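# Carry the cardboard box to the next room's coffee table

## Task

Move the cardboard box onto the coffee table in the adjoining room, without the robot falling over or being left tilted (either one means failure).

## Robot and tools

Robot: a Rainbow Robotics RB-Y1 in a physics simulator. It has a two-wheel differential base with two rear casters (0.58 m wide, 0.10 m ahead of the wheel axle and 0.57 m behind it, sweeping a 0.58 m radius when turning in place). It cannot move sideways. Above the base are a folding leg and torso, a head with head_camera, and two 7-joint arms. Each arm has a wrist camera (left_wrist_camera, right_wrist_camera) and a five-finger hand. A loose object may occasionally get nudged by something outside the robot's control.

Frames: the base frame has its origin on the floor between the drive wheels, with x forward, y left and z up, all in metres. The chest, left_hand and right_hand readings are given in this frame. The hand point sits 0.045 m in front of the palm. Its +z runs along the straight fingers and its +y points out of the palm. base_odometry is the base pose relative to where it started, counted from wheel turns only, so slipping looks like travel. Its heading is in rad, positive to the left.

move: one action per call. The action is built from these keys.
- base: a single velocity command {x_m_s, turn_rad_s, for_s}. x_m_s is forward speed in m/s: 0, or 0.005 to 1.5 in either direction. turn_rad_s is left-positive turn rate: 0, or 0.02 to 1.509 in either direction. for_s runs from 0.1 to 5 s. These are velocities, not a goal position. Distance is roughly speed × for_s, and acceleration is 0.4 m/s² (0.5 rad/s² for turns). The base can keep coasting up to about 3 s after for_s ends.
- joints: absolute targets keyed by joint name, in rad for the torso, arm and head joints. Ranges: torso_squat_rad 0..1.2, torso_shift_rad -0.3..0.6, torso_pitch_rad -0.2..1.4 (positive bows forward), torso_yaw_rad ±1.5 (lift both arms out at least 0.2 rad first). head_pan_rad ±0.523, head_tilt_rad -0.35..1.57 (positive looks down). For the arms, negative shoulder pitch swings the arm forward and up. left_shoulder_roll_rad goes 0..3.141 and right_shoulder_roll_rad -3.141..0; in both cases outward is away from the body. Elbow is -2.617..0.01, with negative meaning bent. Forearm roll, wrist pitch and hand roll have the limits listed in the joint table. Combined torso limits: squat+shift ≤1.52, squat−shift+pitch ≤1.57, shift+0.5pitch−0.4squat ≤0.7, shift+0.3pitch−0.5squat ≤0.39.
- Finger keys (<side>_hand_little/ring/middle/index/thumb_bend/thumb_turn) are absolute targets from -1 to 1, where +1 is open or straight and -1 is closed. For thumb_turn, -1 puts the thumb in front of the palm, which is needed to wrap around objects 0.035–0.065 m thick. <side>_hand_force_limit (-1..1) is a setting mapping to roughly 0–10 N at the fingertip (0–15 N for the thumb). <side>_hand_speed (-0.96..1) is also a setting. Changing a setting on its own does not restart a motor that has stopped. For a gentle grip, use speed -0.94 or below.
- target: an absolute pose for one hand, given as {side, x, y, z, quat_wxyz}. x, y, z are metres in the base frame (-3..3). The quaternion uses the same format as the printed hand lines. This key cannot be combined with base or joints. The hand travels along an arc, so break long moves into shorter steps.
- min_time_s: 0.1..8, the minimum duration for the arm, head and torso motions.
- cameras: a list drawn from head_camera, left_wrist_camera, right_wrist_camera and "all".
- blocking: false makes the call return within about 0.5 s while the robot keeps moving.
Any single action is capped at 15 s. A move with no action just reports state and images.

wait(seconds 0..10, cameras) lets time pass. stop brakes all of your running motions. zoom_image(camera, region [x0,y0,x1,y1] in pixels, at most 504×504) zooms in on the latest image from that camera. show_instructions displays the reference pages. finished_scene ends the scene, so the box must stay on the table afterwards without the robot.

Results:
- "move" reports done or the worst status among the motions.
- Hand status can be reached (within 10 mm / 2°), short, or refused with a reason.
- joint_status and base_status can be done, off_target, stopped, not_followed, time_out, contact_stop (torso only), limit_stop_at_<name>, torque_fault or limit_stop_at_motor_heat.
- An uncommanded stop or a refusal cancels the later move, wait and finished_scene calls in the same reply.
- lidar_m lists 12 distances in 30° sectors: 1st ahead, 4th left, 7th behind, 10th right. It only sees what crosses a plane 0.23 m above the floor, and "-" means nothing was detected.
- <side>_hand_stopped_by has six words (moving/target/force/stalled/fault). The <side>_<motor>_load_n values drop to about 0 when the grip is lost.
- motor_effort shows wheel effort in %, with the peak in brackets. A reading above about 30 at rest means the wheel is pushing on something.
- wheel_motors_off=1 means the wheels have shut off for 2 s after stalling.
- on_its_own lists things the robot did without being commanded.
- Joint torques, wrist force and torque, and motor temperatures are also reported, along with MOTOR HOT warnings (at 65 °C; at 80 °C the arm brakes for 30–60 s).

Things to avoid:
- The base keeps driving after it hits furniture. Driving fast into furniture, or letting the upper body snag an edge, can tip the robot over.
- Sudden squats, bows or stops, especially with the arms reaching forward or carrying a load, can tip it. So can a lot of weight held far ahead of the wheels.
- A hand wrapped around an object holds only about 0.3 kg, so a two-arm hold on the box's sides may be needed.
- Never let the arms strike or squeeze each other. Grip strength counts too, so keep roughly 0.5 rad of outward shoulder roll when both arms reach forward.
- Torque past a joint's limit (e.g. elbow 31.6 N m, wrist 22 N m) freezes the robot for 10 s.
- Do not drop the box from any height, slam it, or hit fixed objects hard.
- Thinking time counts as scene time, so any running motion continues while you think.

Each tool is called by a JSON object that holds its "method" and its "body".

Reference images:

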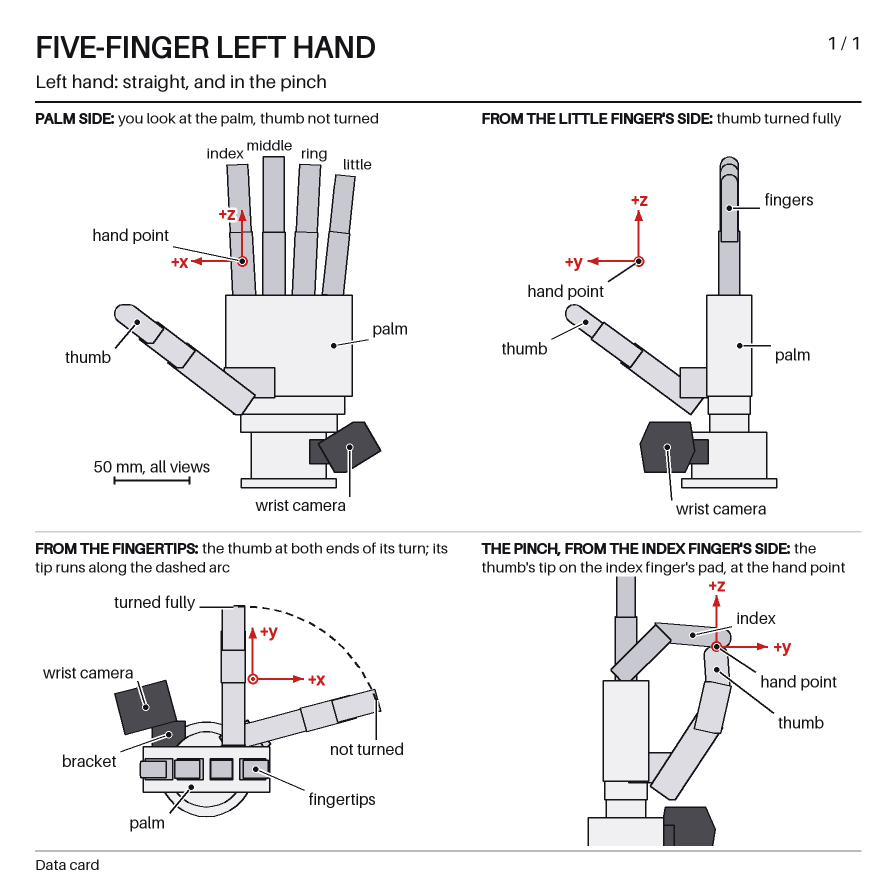

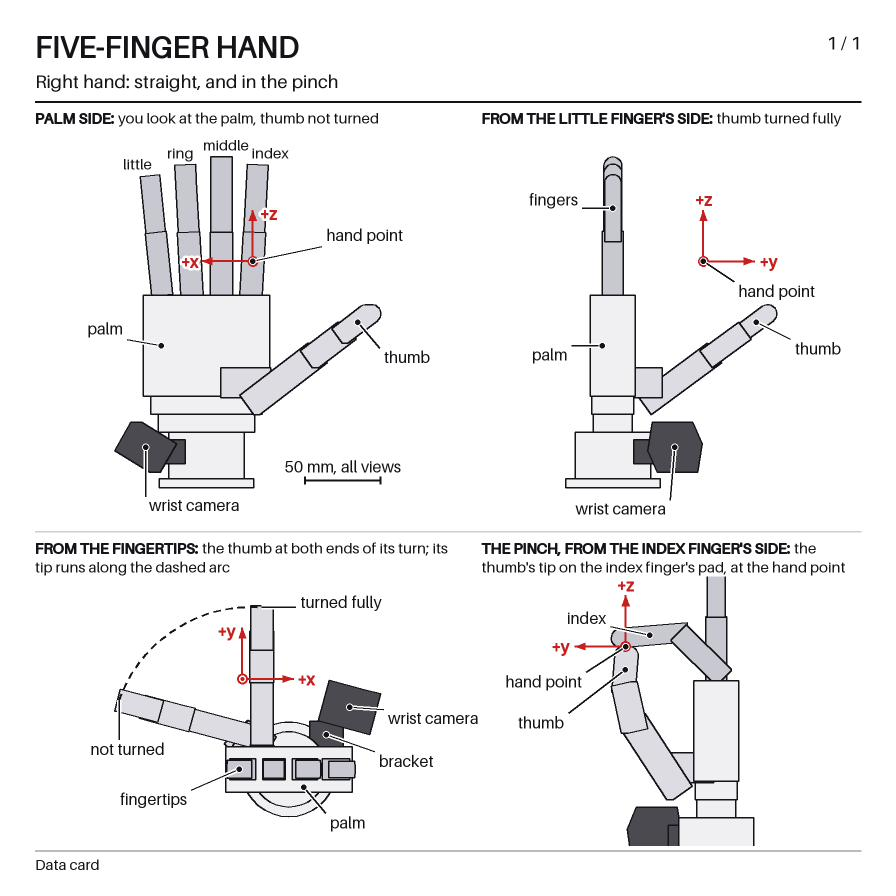

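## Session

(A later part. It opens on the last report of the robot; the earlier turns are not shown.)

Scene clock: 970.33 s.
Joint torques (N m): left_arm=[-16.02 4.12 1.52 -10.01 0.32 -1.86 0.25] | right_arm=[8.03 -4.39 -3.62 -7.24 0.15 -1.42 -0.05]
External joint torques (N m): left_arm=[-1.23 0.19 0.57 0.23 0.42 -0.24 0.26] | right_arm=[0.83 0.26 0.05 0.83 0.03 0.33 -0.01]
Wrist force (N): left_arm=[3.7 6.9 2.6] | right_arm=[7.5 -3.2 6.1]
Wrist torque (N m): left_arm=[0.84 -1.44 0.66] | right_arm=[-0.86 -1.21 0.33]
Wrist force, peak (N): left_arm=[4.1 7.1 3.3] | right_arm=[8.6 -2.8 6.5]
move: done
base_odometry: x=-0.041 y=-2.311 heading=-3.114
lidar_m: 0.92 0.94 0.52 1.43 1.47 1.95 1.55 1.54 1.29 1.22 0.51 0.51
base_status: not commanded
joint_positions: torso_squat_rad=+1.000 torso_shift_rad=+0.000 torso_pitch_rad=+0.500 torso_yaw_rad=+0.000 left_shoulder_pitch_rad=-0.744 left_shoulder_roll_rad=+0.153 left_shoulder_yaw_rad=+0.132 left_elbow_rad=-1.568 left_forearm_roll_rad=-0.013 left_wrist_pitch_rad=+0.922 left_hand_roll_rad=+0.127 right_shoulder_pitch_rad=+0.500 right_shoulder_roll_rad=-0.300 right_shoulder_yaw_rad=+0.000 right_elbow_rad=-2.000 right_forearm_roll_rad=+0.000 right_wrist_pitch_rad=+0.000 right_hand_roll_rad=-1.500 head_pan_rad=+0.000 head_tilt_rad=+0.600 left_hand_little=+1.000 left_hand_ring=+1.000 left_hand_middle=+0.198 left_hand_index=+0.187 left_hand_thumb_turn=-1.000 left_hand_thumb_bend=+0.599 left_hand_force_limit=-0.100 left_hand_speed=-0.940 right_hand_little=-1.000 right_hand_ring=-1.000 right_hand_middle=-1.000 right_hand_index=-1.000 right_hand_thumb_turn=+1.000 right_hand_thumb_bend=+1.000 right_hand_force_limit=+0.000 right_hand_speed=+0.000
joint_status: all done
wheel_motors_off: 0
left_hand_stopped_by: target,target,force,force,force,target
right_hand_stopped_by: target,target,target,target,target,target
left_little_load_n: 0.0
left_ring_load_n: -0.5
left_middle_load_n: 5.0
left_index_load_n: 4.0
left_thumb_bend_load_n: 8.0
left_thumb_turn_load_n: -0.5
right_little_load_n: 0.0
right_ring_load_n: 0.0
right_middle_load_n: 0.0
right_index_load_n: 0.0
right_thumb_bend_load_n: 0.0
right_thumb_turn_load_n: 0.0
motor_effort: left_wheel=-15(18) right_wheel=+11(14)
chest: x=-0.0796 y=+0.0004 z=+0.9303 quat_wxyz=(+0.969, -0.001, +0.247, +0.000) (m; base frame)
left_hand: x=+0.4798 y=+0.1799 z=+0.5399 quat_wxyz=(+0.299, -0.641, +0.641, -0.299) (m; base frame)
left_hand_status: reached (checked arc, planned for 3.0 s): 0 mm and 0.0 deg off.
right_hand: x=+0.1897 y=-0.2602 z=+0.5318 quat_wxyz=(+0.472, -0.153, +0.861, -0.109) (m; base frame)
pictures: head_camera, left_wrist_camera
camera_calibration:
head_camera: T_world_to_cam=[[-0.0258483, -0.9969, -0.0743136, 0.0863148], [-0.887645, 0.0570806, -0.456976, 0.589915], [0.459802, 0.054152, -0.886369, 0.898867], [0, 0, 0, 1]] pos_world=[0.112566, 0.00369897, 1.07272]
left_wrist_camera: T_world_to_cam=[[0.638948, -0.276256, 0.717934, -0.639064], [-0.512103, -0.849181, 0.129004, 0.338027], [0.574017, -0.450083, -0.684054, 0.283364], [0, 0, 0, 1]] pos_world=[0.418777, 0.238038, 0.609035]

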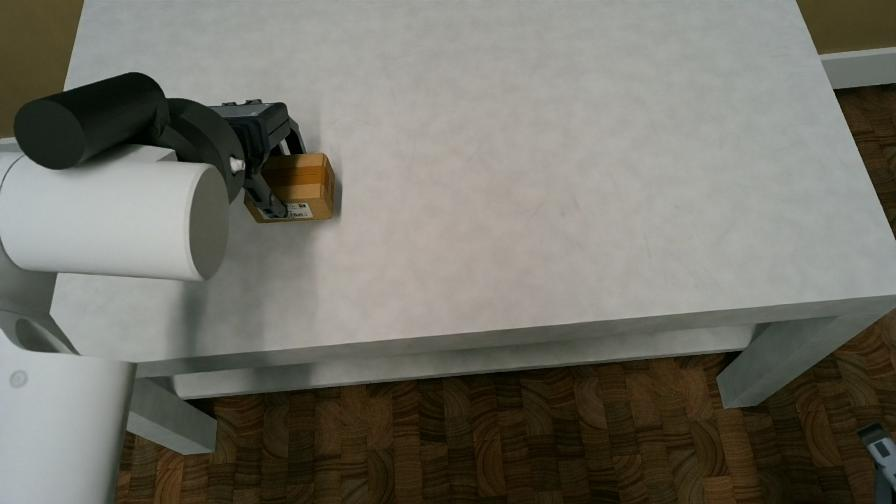

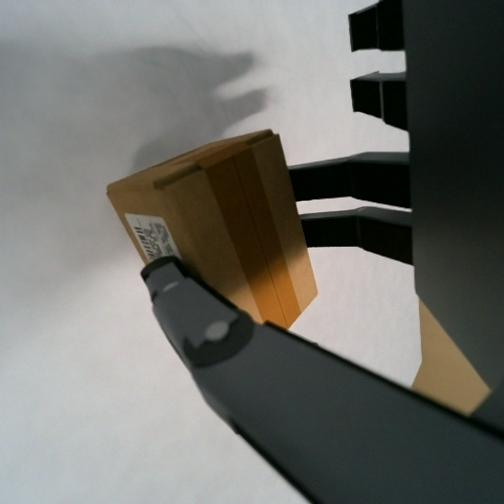

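{"method": "move", "body": {"target": {"side": "left", "x": 0.48, "y": 0.18, "z": 0.488, "quat_wxyz": [0.2987, -0.641, 0.641, -0.2987]}, "min_time_s": 2.5, "cameras": ["left_wrist_camera"]}}

{"method": "move", "body": {"target": {"side": "left", "x": 0.48, "y": 0.18, "z": 0.481, "quat_wxyz": [0.2987, -0.641, 0.641, -0.2987]}, "min_time_s": 1.5, "cameras": ["head_camera", "left_wrist_camera"]}}

{"method": "zoom_image", "body": {"camera": "head_camera", "region": [150, 80, 400, 300]}}

Scene clock: 980.13 s.
Joint torques (N m): left_arm=[-13.18 1.33 -1.94 -6.56 -0.26 -0.77 0.04] | right_arm=[8.1 -4.45 -3.71 -7.27 0.11 -1.47 -0.03]
External joint torques (N m): left_arm=[1.59 -2.53 -2.75 3.64 -0.19 0.85 0.05] | right_arm=[0.9 0.2 -0.04 0.8 -0.01 0.29 0]
Wrist force (N): left_arm=[2.9 1.1 -5.2] | right_arm=[8.2 -2.7 6.9]
Wrist torque (N m): left_arm=[0.71 -1.60 0.77] | right_arm=[-0.86 -1.38 0.40]
Wrist force, peak (N): left_arm=[4.4 7.3 2.8] | right_arm=[8.9 -2.5 6.7]
move: done
base_odometry: x=-0.041 y=-2.311 heading=-3.114
lidar_m: 0.92 0.93 0.53 1.43 1.47 1.95 1.54 1.54 1.29 1.22 0.50 0.51
base_status: not commanded
joint_positions: torso_squat_rad=+1.000 torso_shift_rad=+0.000 torso_pitch_rad=+0.500 torso_yaw_rad=+0.000 left_shoulder_pitch_rad=-0.747 left_shoulder_roll_rad=+0.144 left_shoulder_yaw_rad=+0.130 left_elbow_rad=-1.367 left_forearm_roll_rad=-0.031 left_wrist_pitch_rad=+0.720 left_hand_roll_rad=+0.138 right_shoulder_pitch_rad=+0.500 right_shoulder_roll_rad=-0.300 right_shoulder_yaw_rad=+0.000 right_elbow_rad=-2.000 right_forearm_roll_rad=+0.000 right_wrist_pitch_rad=+0.000 right_hand_roll_rad=-1.500 head_pan_rad=+0.000 head_tilt_rad=+0.600 left_hand_little=+1.000 left_hand_ring=+1.000 left_hand_middle=+0.198 left_hand_index=+0.187 left_hand_thumb_turn=-1.000 left_hand_thumb_bend=+0.599 left_hand_force_limit=-0.100 left_hand_speed=-0.940 right_hand_little=-1.000 right_hand_ring=-1.000 right_hand_middle=-1.000 right_hand_index=-1.000 right_hand_thumb_turn=+1.000 right_hand_thumb_bend=+1.000 right_hand_force_limit=+0.000 right_hand_speed=+0.000
joint_status: all done
wheel_motors_off: 0
left_hand_stopped_by: target,target,force,force,force,target
right_hand_stopped_by: target,target,target,target,target,target
left_little_load_n: 0.0
left_ring_load_n: 0.0
left_middle_load_n: 5.0
left_index_load_n: 2.0
left_thumb_bend_load_n: 8.5
left_thumb_turn_load_n: -0.5
right_little_load_n: 0.0
right_ring_load_n: 0.0
right_middle_load_n: 0.0
right_index_load_n: 0.0
right_thumb_bend_load_n: 0.0
right_thumb_turn_load_n: 0.0
motor_effort: left_wheel=-16(18) right_wheel=+13(15)
chest: x=-0.0797 y=+0.0004 z=+0.9303 quat_wxyz=(+0.969, -0.001, +0.247, +0.000) (m; base frame)
left_hand: x=+0.4805 y=+0.1804 z=+0.4890 quat_wxyz=(+0.299, -0.641, +0.641, -0.299) (m; base frame)
left_hand_status: reached (checked arc, planned for 2.5 s): 1 mm and 0.1 deg off.
right_hand: x=+0.1897 y=-0.2602 z=+0.5319 quat_wxyz=(+0.472, -0.153, +0.861, -0.109) (m; base frame)
pictures: left_wrist_camera
camera_calibration:
left_wrist_camera: T_world_to_cam=[[0.63758, -0.275993, 0.719249, -0.602819], [-0.511862, -0.849514, 0.127763, 0.34589], [0.575751, -0.449616, -0.682903, 0.246823], [0, 0, 0, 1]] pos_world=[0.419285, 0.238441, 0.557942]

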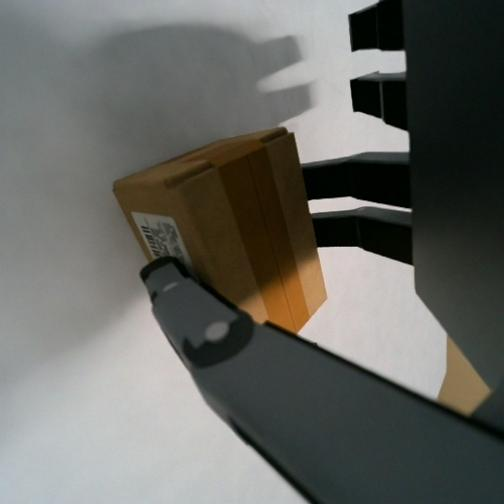

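Scene clock: 981.97 s.
Joint torques (N m): left_arm=[-10.7 1.48 -0.53 -5.05 -0.31 0.02 0.04] | right_arm=[8.05 -4.4 -3.52 -7.28 0.21 -1.35 -0.01]
External joint torques (N m): left_arm=[4.08 -2.37 -1.32 5.12 -0.24 1.64 0.05] | right_arm=[0.85 0.25 0.16 0.8 0.09 0.4 0.03]
Wrist force (N): left_arm=[3.1 -1.0 -3.5] | right_arm=[7.9 -3.2 6.1]
Wrist torque (N m): left_arm=[0.93 -1.53 0.73] | right_arm=[-0.88 -1.25 0.39]
Wrist force, peak (N): left_arm=[2.5 1.4 -6.6] | right_arm=[8.6 -2.9 7.0]
move: done
base_odometry: x=-0.041 y=-2.311 heading=-3.114
lidar_m: 0.92 0.93 0.54 1.43 1.46 1.95 1.54 1.55 1.29 1.21 0.51 0.50
base_status: not commanded
joint_positions: torso_squat_rad=+1.000 torso_shift_rad=+0.000 torso_pitch_rad=+0.500 torso_yaw_rad=+0.000 left_shoulder_pitch_rad=-0.749 left_shoulder_roll_rad=+0.143 left_shoulder_yaw_rad=+0.130 left_elbow_rad=-1.338 left_forearm_roll_rad=-0.033 left_wrist_pitch_rad=+0.693 left_hand_roll_rad=+0.140 right_shoulder_pitch_rad=+0.500 right_shoulder_roll_rad=-0.300 right_shoulder_yaw_rad=+0.000 right_elbow_rad=-2.000 right_forearm_roll_rad=+0.000 right_wrist_pitch_rad=+0.000 right_hand_roll_rad=-1.500 head_pan_rad=+0.000 head_tilt_rad=+0.600 left_hand_little=+1.000 left_hand_ring=+1.000 left_hand_middle=+0.199 left_hand_index=+0.187 left_hand_thumb_turn=-1.000 left_hand_thumb_bend=+0.599 left_hand_force_limit=-0.100 left_hand_speed=-0.940 right_hand_little=-1.000 right_hand_ring=-1.000 right_hand_middle=-1.000 right_hand_index=-1.000 right_hand_thumb_turn=+1.000 right_hand_thumb_bend=+1.000 right_hand_force_limit=+0.000 right_hand_speed=+0.000
joint_status: all done
wheel_motors_off: 0
left_hand_stopped_by: target,target,force,force,force,target
right_hand_stopped_by: target,target,target,target,target,target
left_little_load_n: 0.0
left_ring_load_n: 0.0
left_middle_load_n: 6.5
left_index_load_n: 3.0
left_thumb_bend_load_n: 7.5
left_thumb_turn_load_n: 0.0
right_little_load_n: 0.0
right_ring_load_n: 0.0
right_middle_load_n: 0.0
right_index_load_n: 0.0
right_thumb_bend_load_n: 0.0
right_thumb_turn_load_n: 0.0
motor_effort: left_wheel=-15(18) right_wheel=+12(14)
chest: x=-0.0798 y=+0.0004 z=+0.9303 quat_wxyz=(+0.969, -0.001, +0.247, +0.000) (m; base frame)
left_hand: x=+0.4805 y=+0.1801 z=+0.4826 quat_wxyz=(+0.300, -0.640, +0.641, -0.299) (m; base frame)
left_hand_status: reached (checked arc, planned for 1.5 s): 2 mm and 0.2 deg off.
right_hand: x=+0.1897 y=-0.2602 z=+0.5320 quat_wxyz=(+0.472, -0.153, +0.861, -0.109) (m; base frame)
pictures: head_camera, left_wrist_camera
camera_calibration:
head_camera: T_world_to_cam=[[-0.0258226, -0.9969, -0.0743223, 0.086326], [-0.887523, 0.0570764, -0.457215, 0.590115], [0.46004, 0.0541563, -0.886245, 0.89884], [0, 0, 0, 1]] pos_world=[0.112467, 0.00369895, 1.07282]
left_wrist_camera: T_world_to_cam=[[0.636892, -0.276312, 0.719736, -0.59818], [-0.512439, -0.849215, 0.127436, 0.34689], [0.575999, -0.449984, -0.682452, 0.242095], [0, 0, 0, 1]] pos_world=[0.419289, 0.238239, 0.551544]

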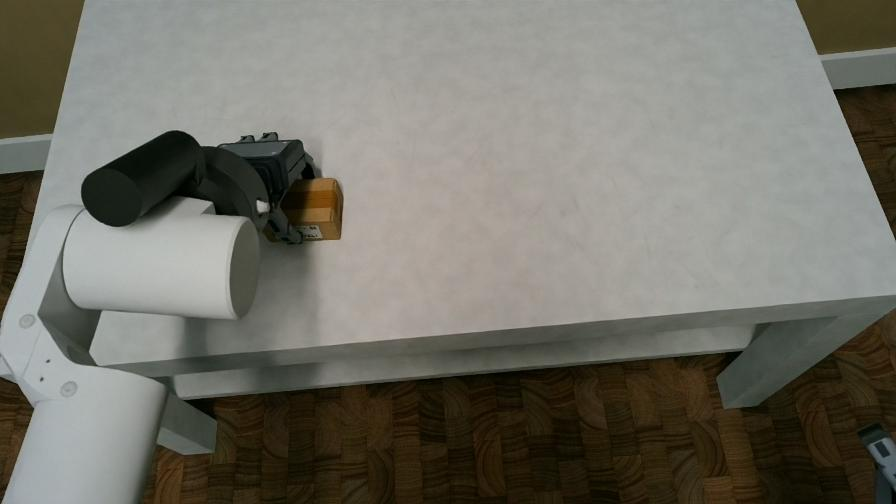

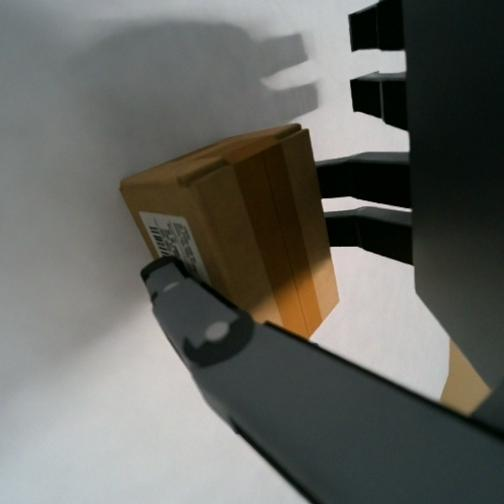

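Scaled by 2.016 from the camera's 896x504 image, which has a finer 1280x720 frame.

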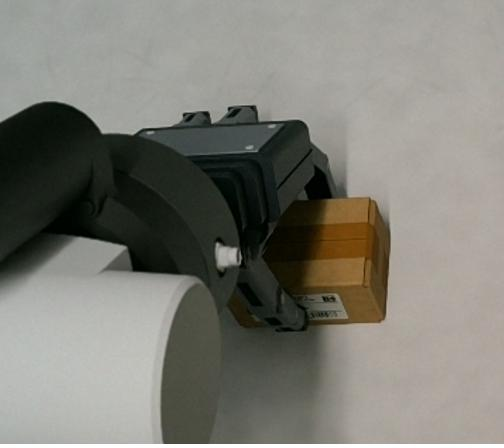

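{"method": "move", "body": {"target": {"side": "left", "x": 0.48, "y": 0.18, "z": 0.485, "quat_wxyz": [0.2987, -0.641, 0.641, -0.2987]}, "min_time_s": 1}}

{"method": "move", "body": {"joints": {"left_hand_index": 0.5, "left_hand_middle": 0.5, "left_hand_thumb_bend": 0.85, "left_hand_speed": -0.9}, "cameras": ["head_camera", "left_wrist_camera"]}}

{"method": "zoom_image", "body": {"camera": "head_camera", "region": [150, 80, 400, 300]}}

Scene clock: 993.37 s.
Joint torques (N m): left_arm=[-13.06 4.01 -0.93 -10.85 0.15 -1.63 -0.43] | right_arm=[8.03 -4.46 -3.54 -7.29 0.14 -1.47 0.05]
External joint torques (N m): left_arm=[1.73 0.16 -1.72 -0.67 0.22 -0.01 -0.42] | right_arm=[0.83 0.19 0.14 0.79 0.03 0.28 0.09]
Wrist force (N): left_arm=[3.9 6.5 2.8] | right_arm=[8.2 -2.5 6.2]
Wrist torque (N m): left_arm=[0.75 -1.48 0.59] | right_arm=[-0.82 -1.29 0.43]
Wrist force, peak (N): left_arm=[4.2 7.0 2.8] | right_arm=[8.8 -2.6 6.7]
move: done
base_odometry: x=-0.041 y=-2.311 heading=-3.114
lidar_m: 0.92 0.94 0.53 1.43 1.46 1.95 1.54 1.54 1.30 1.22 0.50 0.52
base_status: not commanded
joint_positions: torso_squat_rad=+1.000 torso_shift_rad=+0.000 torso_pitch_rad=+0.500 torso_yaw_rad=+0.000 left_shoulder_pitch_rad=-0.749 left_shoulder_roll_rad=+0.143 left_shoulder_yaw_rad=+0.130 left_elbow_rad=-1.350 left_forearm_roll_rad=-0.032 left_wrist_pitch_rad=+0.707 left_hand_roll_rad=+0.139 right_shoulder_pitch_rad=+0.500 right_shoulder_roll_rad=-0.300 right_shoulder_yaw_rad=+0.000 right_elbow_rad=-2.000 right_forearm_roll_rad=+0.000 right_wrist_pitch_rad=+0.000 right_hand_roll_rad=-1.500 head_pan_rad=+0.000 head_tilt_rad=+0.600 left_hand_little=+1.000 left_hand_ring=+1.000 left_hand_middle=+0.199 left_hand_index=+0.187 left_hand_thumb_turn=-1.000 left_hand_thumb_bend=+0.599 left_hand_force_limit=-0.100 left_hand_speed=-0.940 right_hand_little=-1.000 right_hand_ring=-1.000 right_hand_middle=-1.000 right_hand_index=-1.000 right_hand_thumb_turn=+1.000 right_hand_thumb_bend=+1.000 right_hand_force_limit=+0.000 right_hand_speed=+0.000
joint_status: all done
wheel_motors_off: 0
left_hand_stopped_by: target,target,force,force,force,target
right_hand_stopped_by: target,target,target,target,target,target
left_little_load_n: 0.0
left_ring_load_n: 0.0
left_middle_load_n: 6.0
left_index_load_n: 3.0
left_thumb_bend_load_n: 7.5
left_thumb_turn_load_n: 0.5
right_little_load_n: 0.0
right_ring_load_n: 0.0
right_middle_load_n: 0.0
right_index_load_n: 0.0
right_thumb_bend_load_n: 0.0
right_thumb_turn_load_n: 0.0
motor_effort: left_wheel=-15(18) right_wheel=+12(14)
chest: x=-0.0797 y=+0.0004 z=+0.9303 quat_wxyz=(+0.969, -0.001, +0.247, +0.000) (m; base frame)
left_hand: x=+0.4802 y=+0.1799 z=+0.4851 quat_wxyz=(+0.299, -0.641, +0.641, -0.299) (m; base frame)
left_hand_status: reached (checked arc, planned for 1.0 s): 0 mm and 0.0 deg off.
right_hand: x=+0.1897 y=-0.2602 z=+0.5319 quat_wxyz=(+0.472, -0.153, +0.861, -0.109) (m; base frame)
pictures: none

Scene clock: 995.60 s.
Joint torques (N m): left_arm=[-13.11 4.08 -0.72 -10.27 0.1 -1.43 -0.52] | right_arm=[7.94 -4.61 -3.7 -7.24 0.18 -1.49 0.08]
External joint torques (N m): left_arm=[1.67 0.23 -1.51 -0.08 0.17 0.19 -0.51] | right_arm=[0.74 0.04 -0.03 0.84 0.06 0.26 0.11]
Wrist force (N): left_arm=[4.3 6.7 2.3] | right_arm=[8.0 -2.7 6.1]
Wrist torque (N m): left_arm=[0.85 -1.53 0.57] | right_arm=[-0.78 -1.31 0.36]
Wrist force, peak (N): left_arm=[3.9 7.2 2.8] | right_arm=[8.5 -3.3 6.4]
move: done
base_odometry: x=-0.041 y=-2.311 heading=-3.114
lidar_m: 0.92 0.93 0.53 1.43 1.47 1.96 1.54 1.53 1.29 1.22 0.49 0.50
base_status: not commanded
joint_positions: torso_squat_rad=+1.000 torso_shift_rad=+0.000 torso_pitch_rad=+0.500 torso_yaw_rad=+0.000 left_shoulder_pitch_rad=-0.749 left_shoulder_roll_rad=+0.143 left_shoulder_yaw_rad=+0.130 left_elbow_rad=-1.350 left_forearm_roll_rad=-0.032 left_wrist_pitch_rad=+0.707 left_hand_roll_rad=+0.139 right_shoulder_pitch_rad=+0.500 right_shoulder_roll_rad=-0.300 right_shoulder_yaw_rad=+0.000 right_elbow_rad=-2.000 right_forearm_roll_rad=+0.000 right_wrist_pitch_rad=+0.000 right_hand_roll_rad=-1.500 head_pan_rad=+0.000 head_tilt_rad=+0.600 left_hand_little=+1.000 left_hand_ring=+1.000 left_hand_middle=+0.500 left_hand_index=+0.500 left_hand_thumb_turn=-1.000 left_hand_thumb_bend=+0.850 left_hand_force_limit=-0.100 left_hand_speed=-0.900 right_hand_little=-1.000 right_hand_ring=-1.000 right_hand_middle=-1.000 right_hand_index=-1.000 right_hand_thumb_turn=+1.000 right_hand_thumb_bend=+1.000 right_hand_force_limit=+0.000 right_hand_speed=+0.000
joint_status: all done
wheel_motors_off: 0
left_hand_stopped_by: target,target,target,target,target,target
right_hand_stopped_by: target,target,target,target,target,target
left_little_load_n: 0.0
left_ring_load_n: 0.0
left_middle_load_n: 0.0
left_index_load_n: 0.0
left_thumb_bend_load_n: 0.0
left_thumb_turn_load_n: 0.0
right_little_load_n: 0.0
right_ring_load_n: 0.0
right_middle_load_n: 0.0
right_index_load_n: 0.0
right_thumb_bend_load_n: 0.0
right_thumb_turn_load_n: -0.5
motor_effort: left_wheel=-13(19) right_wheel=+12(14)
chest: x=-0.0797 y=+0.0004 z=+0.9303 quat_wxyz=(+0.969, -0.001, +0.247, +0.000) (m; base frame)
left_hand: x=+0.4802 y=+0.1799 z=+0.4851 quat_wxyz=(+0.299, -0.641, +0.641, -0.299) (m; base frame)
right_hand: x=+0.1897 y=-0.2602 z=+0.5319 quat_wxyz=(+0.472, -0.153, +0.861, -0.109) (m; base frame)
pictures: head_camera, left_wrist_camera
camera_calibration:
head_camera: T_world_to_cam=[[-0.0258316, -0.9969, -0.0743193, 0.0863238], [-0.887543, 0.0570806, -0.457175, 0.590074], [0.46, 0.054152, -0.886266, 0.898868], [0, 0, 0, 1]] pos_world=[0.112467, 0.00369897, 1.07282]
left_wrist_camera: T_world_to_cam=[[0.638592, -0.275764, 0.718439, -0.600155], [-0.511903, -0.849299, 0.129018, 0.345251], [0.574591, -0.450161, -0.68352, 0.245061], [0, 0, 0, 1]] pos_world=[0.419179, 0.238037, 0.554135]

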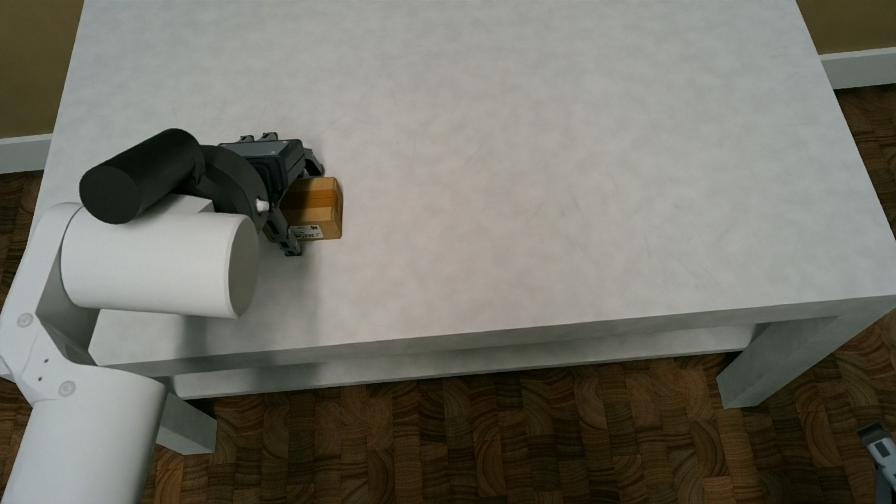

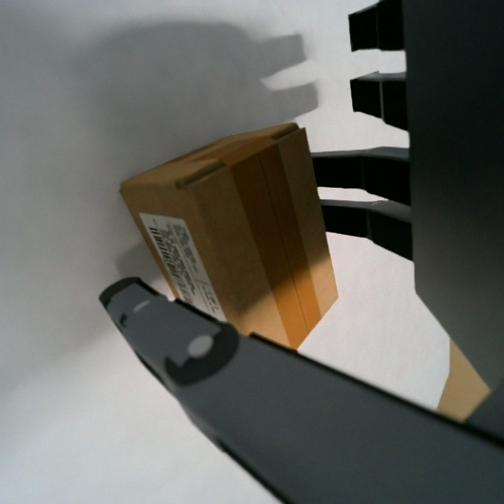

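Scaled by 2.016 from the camera's 896x504 image, which has a finer 1280x720 frame.

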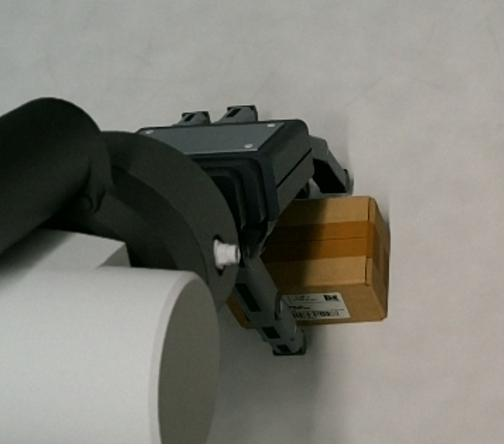

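{"method": "move", "body": {"joints": {"left_hand_index": 1, "left_hand_middle": 1, "left_hand_thumb_bend": 1, "left_hand_speed": -0.7}}}

{"method": "move", "body": {"target": {"side": "left", "x": 0.48, "y": 0.18, "z": 0.56, "quat_wxyz": [0.2987, -0.641, 0.641, -0.2987]}, "min_time_s": 2}}

{"method": "move", "body": {"target": {"side": "left", "x": 0.42, "y": 0.2, "z": 0.65, "quat_wxyz": [0.2987, -0.641, 0.641, -0.2987]}, "min_time_s": 2, "cameras": ["head_camera", "left_wrist_camera"]}}

Scene clock: 1003.30 s.
Joint torques (N m): left_arm=[-12.98 4.26 -0.86 -10.45 0.22 -1.61 -0.54] | right_arm=[8.01 -4.54 -3.46 -7.31 0.15 -1.46 0.04]
External joint torques (N m): left_arm=[1.81 0.41 -1.66 -0.26 0.29 0.01 -0.53] | right_arm=[0.8 0.11 0.22 0.76 0.03 0.29 0.07]
Wrist force (N): left_arm=[3.8 6.5 2.4] | right_arm=[8.5 -2.5 5.9]
Wrist torque (N m): left_arm=[0.82 -1.45 0.56] | right_arm=[-0.77 -1.36 0.44]
Wrist force, peak (N): left_arm=[4.0 7.0 2.5] | right_arm=[8.9 -3.1 6.1]
move: done
base_odometry: x=-0.041 y=-2.311 heading=-3.114
lidar_m: 0.92 0.93 0.53 1.43 1.48 1.94 1.54 1.54 1.29 1.22 0.51 0.50
base_status: not commanded
joint_positions: torso_squat_rad=+1.000 torso_shift_rad=+0.000 torso_pitch_rad=+0.500 torso_yaw_rad=+0.000 left_shoulder_pitch_rad=-0.749 left_shoulder_roll_rad=+0.143 left_shoulder_yaw_rad=+0.130 left_elbow_rad=-1.350 left_forearm_roll_rad=-0.032 left_wrist_pitch_rad=+0.707 left_hand_roll_rad=+0.139 right_shoulder_pitch_rad=+0.500 right_shoulder_roll_rad=-0.300 right_shoulder_yaw_rad=+0.000 right_elbow_rad=-2.000 right_forearm_roll_rad=+0.000 right_wrist_pitch_rad=+0.000 right_hand_roll_rad=-1.500 head_pan_rad=+0.000 head_tilt_rad=+0.600 left_hand_little=+1.000 left_hand_ring=+1.000 left_hand_middle=+1.000 left_hand_index=+1.000 left_hand_thumb_turn=-1.000 left_hand_thumb_bend=+1.000 left_hand_force_limit=-0.100 left_hand_speed=-0.700 right_hand_little=-1.000 right_hand_ring=-1.000 right_hand_middle=-1.000 right_hand_index=-1.000 right_hand_thumb_turn=+1.000 right_hand_thumb_bend=+1.000 right_hand_force_limit=+0.000 right_hand_speed=+0.000
joint_status: all done
wheel_motors_off: 0
left_hand_stopped_by: target,target,target,target,target,target
right_hand_stopped_by: target,target,target,target,target,target
left_little_load_n: 0.0
left_ring_load_n: 0.0
left_middle_load_n: 0.0
left_index_load_n: 0.0
left_thumb_bend_load_n: 0.0
left_thumb_turn_load_n: 0.0
right_little_load_n: 0.0
right_ring_load_n: 0.0
right_middle_load_n: 0.0
right_index_load_n: 0.0
right_thumb_bend_load_n: 0.0
right_thumb_turn_load_n: 0.0
motor_effort: left_wheel=-13(18) right_wheel=+12(13)
chest: x=-0.0797 y=+0.0004 z=+0.9303 quat_wxyz=(+0.969, -0.001, +0.247, +0.000) (m; base frame)
left_hand: x=+0.4802 y=+0.1799 z=+0.4851 quat_wxyz=(+0.299, -0.641, +0.641, -0.299) (m; base frame)
right_hand: x=+0.1897 y=-0.2602 z=+0.5319 quat_wxyz=(+0.472, -0.153, +0.861, -0.109) (m; base frame)
pictures: none

Scene clock: 1005.63 s.
Joint torques (N m): left_arm=[-16.08 4.8 1.66 -10.36 0.14 -1.35 -0.58] | right_arm=[8.15 -4.5 -3.47 -7.25 0.11 -1.47 0.01]
External joint torques (N m): left_arm=[-1.18 0.78 0.66 -0.18 0.24 0.28 -0.57] | right_arm=[0.95 0.15 0.21 0.82 -0.01 0.28 0.05]
Wrist force (N): left_arm=[3.5 6.3 2.5] | right_arm=[8.1 -2.7 6.2]
Wrist torque (N m): left_arm=[0.75 -1.39 0.56] | right_arm=[-0.82 -1.33 0.38]
Wrist force, peak (N): left_arm=[3.8 7.1 2.4] | right_arm=[8.6 -3.1 6.9]
move: done
base_odometry: x=-0.041 y=-2.311 heading=-3.114
lidar_m: 0.92 0.93 0.53 1.44 1.47 1.96 1.55 1.54 1.30 1.22 0.50 0.51
base_status: not commanded
joint_positions: torso_squat_rad=+1.000 torso_shift_rad=+0.000 torso_pitch_rad=+0.500 torso_yaw_rad=+0.000 left_shoulder_pitch_rad=-0.755 left_shoulder_roll_rad=+0.159 left_shoulder_yaw_rad=+0.135 left_elbow_rad=-1.630 left_forearm_roll_rad=-0.007 left_wrist_pitch_rad=+0.995 left_hand_roll_rad=+0.125 right_shoulder_pitch_rad=+0.500 right_shoulder_roll_rad=-0.300 right_shoulder_yaw_rad=+0.000 right_elbow_rad=-2.000 right_forearm_roll_rad=+0.000 right_wrist_pitch_rad=+0.000 right_hand_roll_rad=-1.500 head_pan_rad=+0.000 head_tilt_rad=+0.600 left_hand_little=+1.000 left_hand_ring=+1.000 left_hand_middle=+1.000 left_hand_index=+1.000 left_hand_thumb_turn=-1.000 left_hand_thumb_bend=+1.000 left_hand_force_limit=-0.100 left_hand_speed=-0.700 right_hand_little=-1.000 right_hand_ring=-1.000 right_hand_middle=-1.000 right_hand_index=-1.000 right_hand_thumb_turn=+1.000 right_hand_thumb_bend=+1.000 right_hand_force_limit=+0.000 right_hand_speed=+0.000
joint_status: all done
wheel_motors_off: 0
left_hand_stopped_by: target,target,target,target,target,target
right_hand_stopped_by: target,target,target,target,target,target
left_little_load_n: 0.0
left_ring_load_n: 0.0
left_middle_load_n: -0.5
left_index_load_n: 0.0
left_thumb_bend_load_n: 0.0
left_thumb_turn_load_n: 0.0
right_little_load_n: 0.0
right_ring_load_n: 0.0
right_middle_load_n: 0.0
right_index_load_n: 0.0
right_thumb_bend_load_n: 0.0
right_thumb_turn_load_n: 0.0
motor_effort: left_wheel=-14(18) right_wheel=+11(14)
chest: x=-0.0797 y=+0.0004 z=+0.9303 quat_wxyz=(+0.969, -0.001, +0.247, +0.000) (m; base frame)
left_hand: x=+0.4800 y=+0.1798 z=+0.5597 quat_wxyz=(+0.299, -0.641, +0.641, -0.299) (m; base frame)
left_hand_status: reached (checked arc, planned for 2.0 s): 0 mm and 0.0 deg off.
right_hand: x=+0.1897 y=-0.2602 z=+0.5319 quat_wxyz=(+0.472, -0.153, +0.861, -0.109) (m; base frame)
pictures: none

Scene clock: 1007.97 s.
Joint torques (N m): left_arm=[-10.71 4.54 2.22 -9.08 -0.08 -1.56 -0.49] | right_arm=[7.84 -4.64 -3.57 -7.38 0.11 -1.46 -0.03]
External joint torques (N m): left_arm=[1.49 0.3 0.8 -0.13 0.02 0.07 -0.48] | right_arm=[0.64 0.02 0.11 0.69 -0.01 0.29 0]
Wrist force (N): left_arm=[4.2 6.4 2.4] | right_arm=[7.7 -2.1 6.3]
Wrist torque (N m): left_arm=[0.76 -1.51 0.57] | right_arm=[-0.71 -1.26 0.38]
Wrist force, peak (N): left_arm=[3.9 7.1 2.5] | right_arm=[8.9 -2.3 7.0]
move: done
base_odometry: x=-0.041 y=-2.311 heading=-3.114
lidar_m: 0.93 0.94 0.53 1.43 1.47 1.94 1.54 1.54 1.27 1.22 0.50 0.52
base_status: not commanded
joint_positions: torso_squat_rad=+1.000 torso_shift_rad=+0.000 torso_pitch_rad=+0.500 torso_yaw_rad=+0.000 left_shoulder_pitch_rad=-0.658 left_shoulder_roll_rad=+0.196 left_shoulder_yaw_rad=+0.171 left_elbow_rad=-2.119 left_forearm_roll_rad=+0.068 left_wrist_pitch_rad=+1.395 left_hand_roll_rad=+0.100 right_shoulder_pitch_rad=+0.500 right_shoulder_roll_rad=-0.300 right_shoulder_yaw_rad=+0.000 right_elbow_rad=-2.000 right_forearm_roll_rad=+0.000 right_wrist_pitch_rad=+0.000 right_hand_roll_rad=-1.500 head_pan_rad=+0.000 head_tilt_rad=+0.600 left_hand_little=+1.000 left_hand_ring=+1.000 left_hand_middle=+1.000 left_hand_index=+1.000 left_hand_thumb_turn=-1.000 left_hand_thumb_bend=+1.000 left_hand_force_limit=-0.100 left_hand_speed=-0.700 right_hand_little=-1.000 right_hand_ring=-1.000 right_hand_middle=-1.000 right_hand_index=-1.000 right_hand_thumb_turn=+1.000 right_hand_thumb_bend=+1.000 right_hand_force_limit=+0.000 right_hand_speed=+0.000
joint_status: all done
wheel_motors_off: 0
left_hand_stopped_by: target,target,target,target,target,target
right_hand_stopped_by: target,target,target,target,target,target
left_little_load_n: 0.0
left_ring_load_n: 0.0
left_middle_load_n: 0.0
left_index_load_n: 0.0
left_thumb_bend_load_n: 0.0
left_thumb_turn_load_n: -0.5
right_little_load_n: 0.0
right_ring_load_n: 0.0
right_middle_load_n: 0.0
right_index_load_n: 0.0
right_thumb_bend_load_n: 0.0
right_thumb_turn_load_n: -0.5
motor_effort: left_wheel=-14(17) right_wheel=+11(14)
chest: x=-0.0797 y=+0.0004 z=+0.9303 quat_wxyz=(+0.969, -0.001, +0.247, +0.000) (m; base frame)
left_hand: x=+0.4201 y=+0.1997 z=+0.6501 quat_wxyz=(+0.299, -0.641, +0.641, -0.299) (m; base frame)
left_hand_status: reached (checked arc, planned for 2.0 s): 0 mm and 0.0 deg off.
right_hand: x=+0.1897 y=-0.2602 z=+0.5319 quat_wxyz=(+0.472, -0.153, +0.861, -0.109) (m; base frame)
pictures: head_camera, left_wrist_camera
camera_calibration:
head_camera: T_world_to_cam=[[-0.0258316, -0.9969, -0.0743193, 0.0863238], [-0.887543, 0.0570806, -0.457175, 0.590074], [0.46, 0.054152, -0.886266, 0.898868], [0, 0, 0, 1]] pos_world=[0.112467, 0.00369897, 1.07282]
left_wrist_camera: T_world_to_cam=[[0.638467, -0.276168, 0.718395, -0.67475], [-0.512347, -0.849042, 0.128952, 0.310141], [0.574335, -0.450399, -0.683579, 0.401551], [0, 0, 0, 1]] pos_world=[0.35908, 0.257836, 0.719236]

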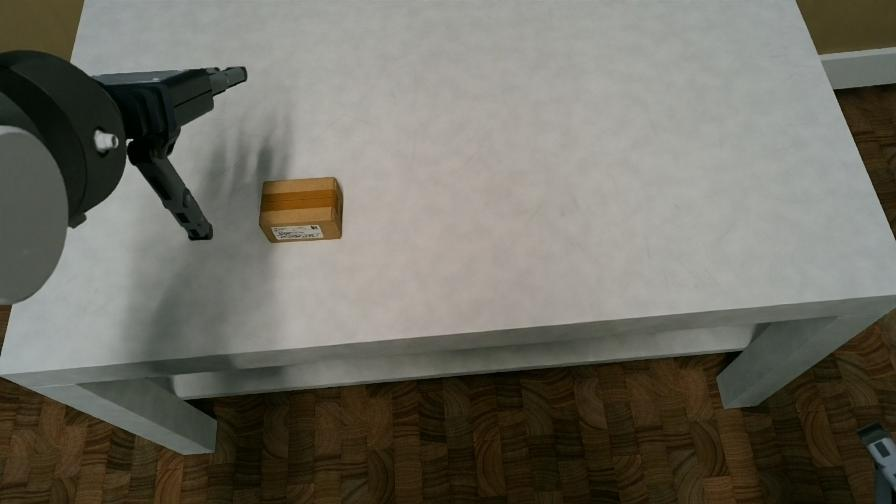

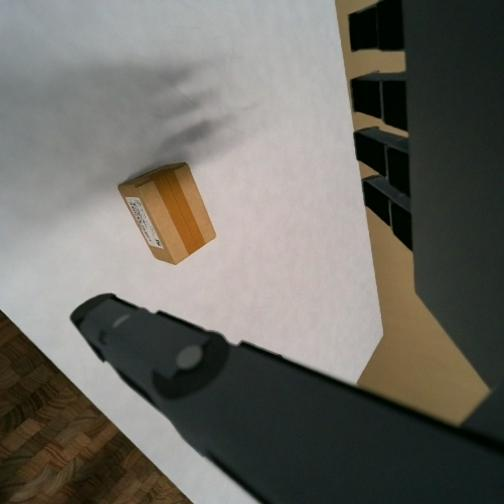

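{"method": "move", "body": {"joints": {"torso_pitch_rad": 0.0}, "min_time_s": 2.5, "cameras": ["head_camera"]}}

Scene clock: 1014.53 s.
Joint torques (N m): left_arm=[-16.44 5.14 2.24 -6.26 -0.09 -1.82 -0.51] | right_arm=[-2.5 -4.86 -3.6 -9.54 0.22 -1.6 0.04]
External joint torques (N m): left_arm=[0.87 0.09 0.85 0.02 0.09 0.23 -0.5] | right_arm=[0.19 0.34 0.25 0.78 0.08 0.44 0.08]
Wrist force (N): left_arm=[4.0 7.6 -0.3] | right_arm=[8.4 -2.7 3.2]
Wrist torque (N m): left_arm=[1.04 -1.54 0.53] | right_arm=[-0.62 -1.20 0.41]
Wrist force, peak (N): left_arm=[4.3 7.9 -0.1] | right_arm=[8.8 -2.9 6.5]
move: done
base_odometry: x=-0.041 y=-2.311 heading=-3.114
lidar_m: 0.92 0.93 0.53 1.43 1.47 1.96 1.54 1.54 1.28 1.22 0.50 0.51
base_status: not commanded
joint_positions: torso_squat_rad=+1.000 torso_shift_rad=+0.000 torso_pitch_rad=+0.000 torso_yaw_rad=+0.000 left_shoulder_pitch_rad=-0.657 left_shoulder_roll_rad=+0.196 left_shoulder_yaw_rad=+0.171 left_elbow_rad=-2.119 left_forearm_roll_rad=+0.068 left_wrist_pitch_rad=+1.395 left_hand_roll_rad=+0.100 right_shoulder_pitch_rad=+0.500 right_shoulder_roll_rad=-0.300 right_shoulder_yaw_rad=+0.000 right_elbow_rad=-2.000 right_forearm_roll_rad=+0.000 right_wrist_pitch_rad=+0.000 right_hand_roll_rad=-1.500 head_pan_rad=+0.000 head_tilt_rad=+0.600 left_hand_little=+1.000 left_hand_ring=+1.000 left_hand_middle=+1.000 left_hand_index=+1.000 left_hand_thumb_turn=-1.000 left_hand_thumb_bend=+1.000 left_hand_force_limit=-0.100 left_hand_speed=-0.700 right_hand_little=-1.000 right_hand_ring=-1.000 right_hand_middle=-1.000 right_hand_index=-1.000 right_hand_thumb_turn=+1.000 right_hand_thumb_bend=+1.000 right_hand_force_limit=+0.000 right_hand_speed=+0.000
joint_status: all done
wheel_motors_off: 0
left_hand_stopped_by: target,target,target,target,target,target
right_hand_stopped_by: target,target,target,target,target,target
left_little_load_n: 0.0
left_ring_load_n: 0.0
left_middle_load_n: 0.0
left_index_load_n: 0.0
left_thumb_bend_load_n: 0.0
left_thumb_turn_load_n: 0.0
right_little_load_n: 0.0
right_ring_load_n: 0.0
right_middle_load_n: 0.0
right_index_load_n: 0.0
right_thumb_bend_load_n: 0.0
right_thumb_turn_load_n: -0.5
motor_effort: left_wheel=-14(19) right_wheel=+12(14)
chest: x=-0.2280 y=+0.0004 z=+0.9681 quat_wxyz=(+1.000, -0.001, +0.000, +0.000) (m; base frame)
left_hand: x=+0.3450 y=+0.1998 z=+0.9618 quat_wxyz=(+0.448, -0.547, +0.547, -0.448) (m; base frame)
right_hand: x=+0.1994 y=-0.2602 z=+0.7477 quat_wxyz=(+0.670, -0.121, +0.718, -0.144) (m; base frame)
pictures: head_camera
camera_calibration:
head_camera: T_world_to_cam=[[0.0130049, -0.996905, -0.0775271, 0.0972414], [-0.55988, 0.05698, -0.826612, 0.908151], [0.828472, 0.0541559, -0.557406, 0.766222], [0, 0, 0, 1]] pos_world=[-0.127602, 0.00369859, 1.18532]

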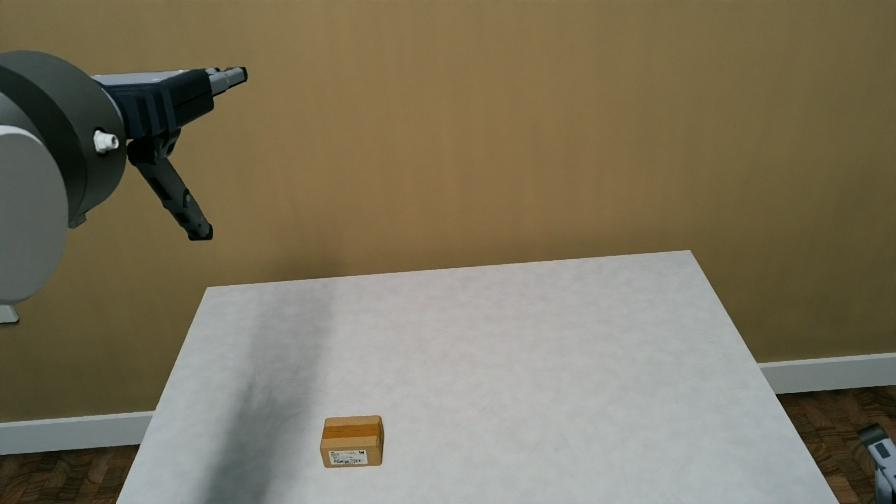

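{"method": "finished_scene", "body": {}}

The scene is finished: the task was done.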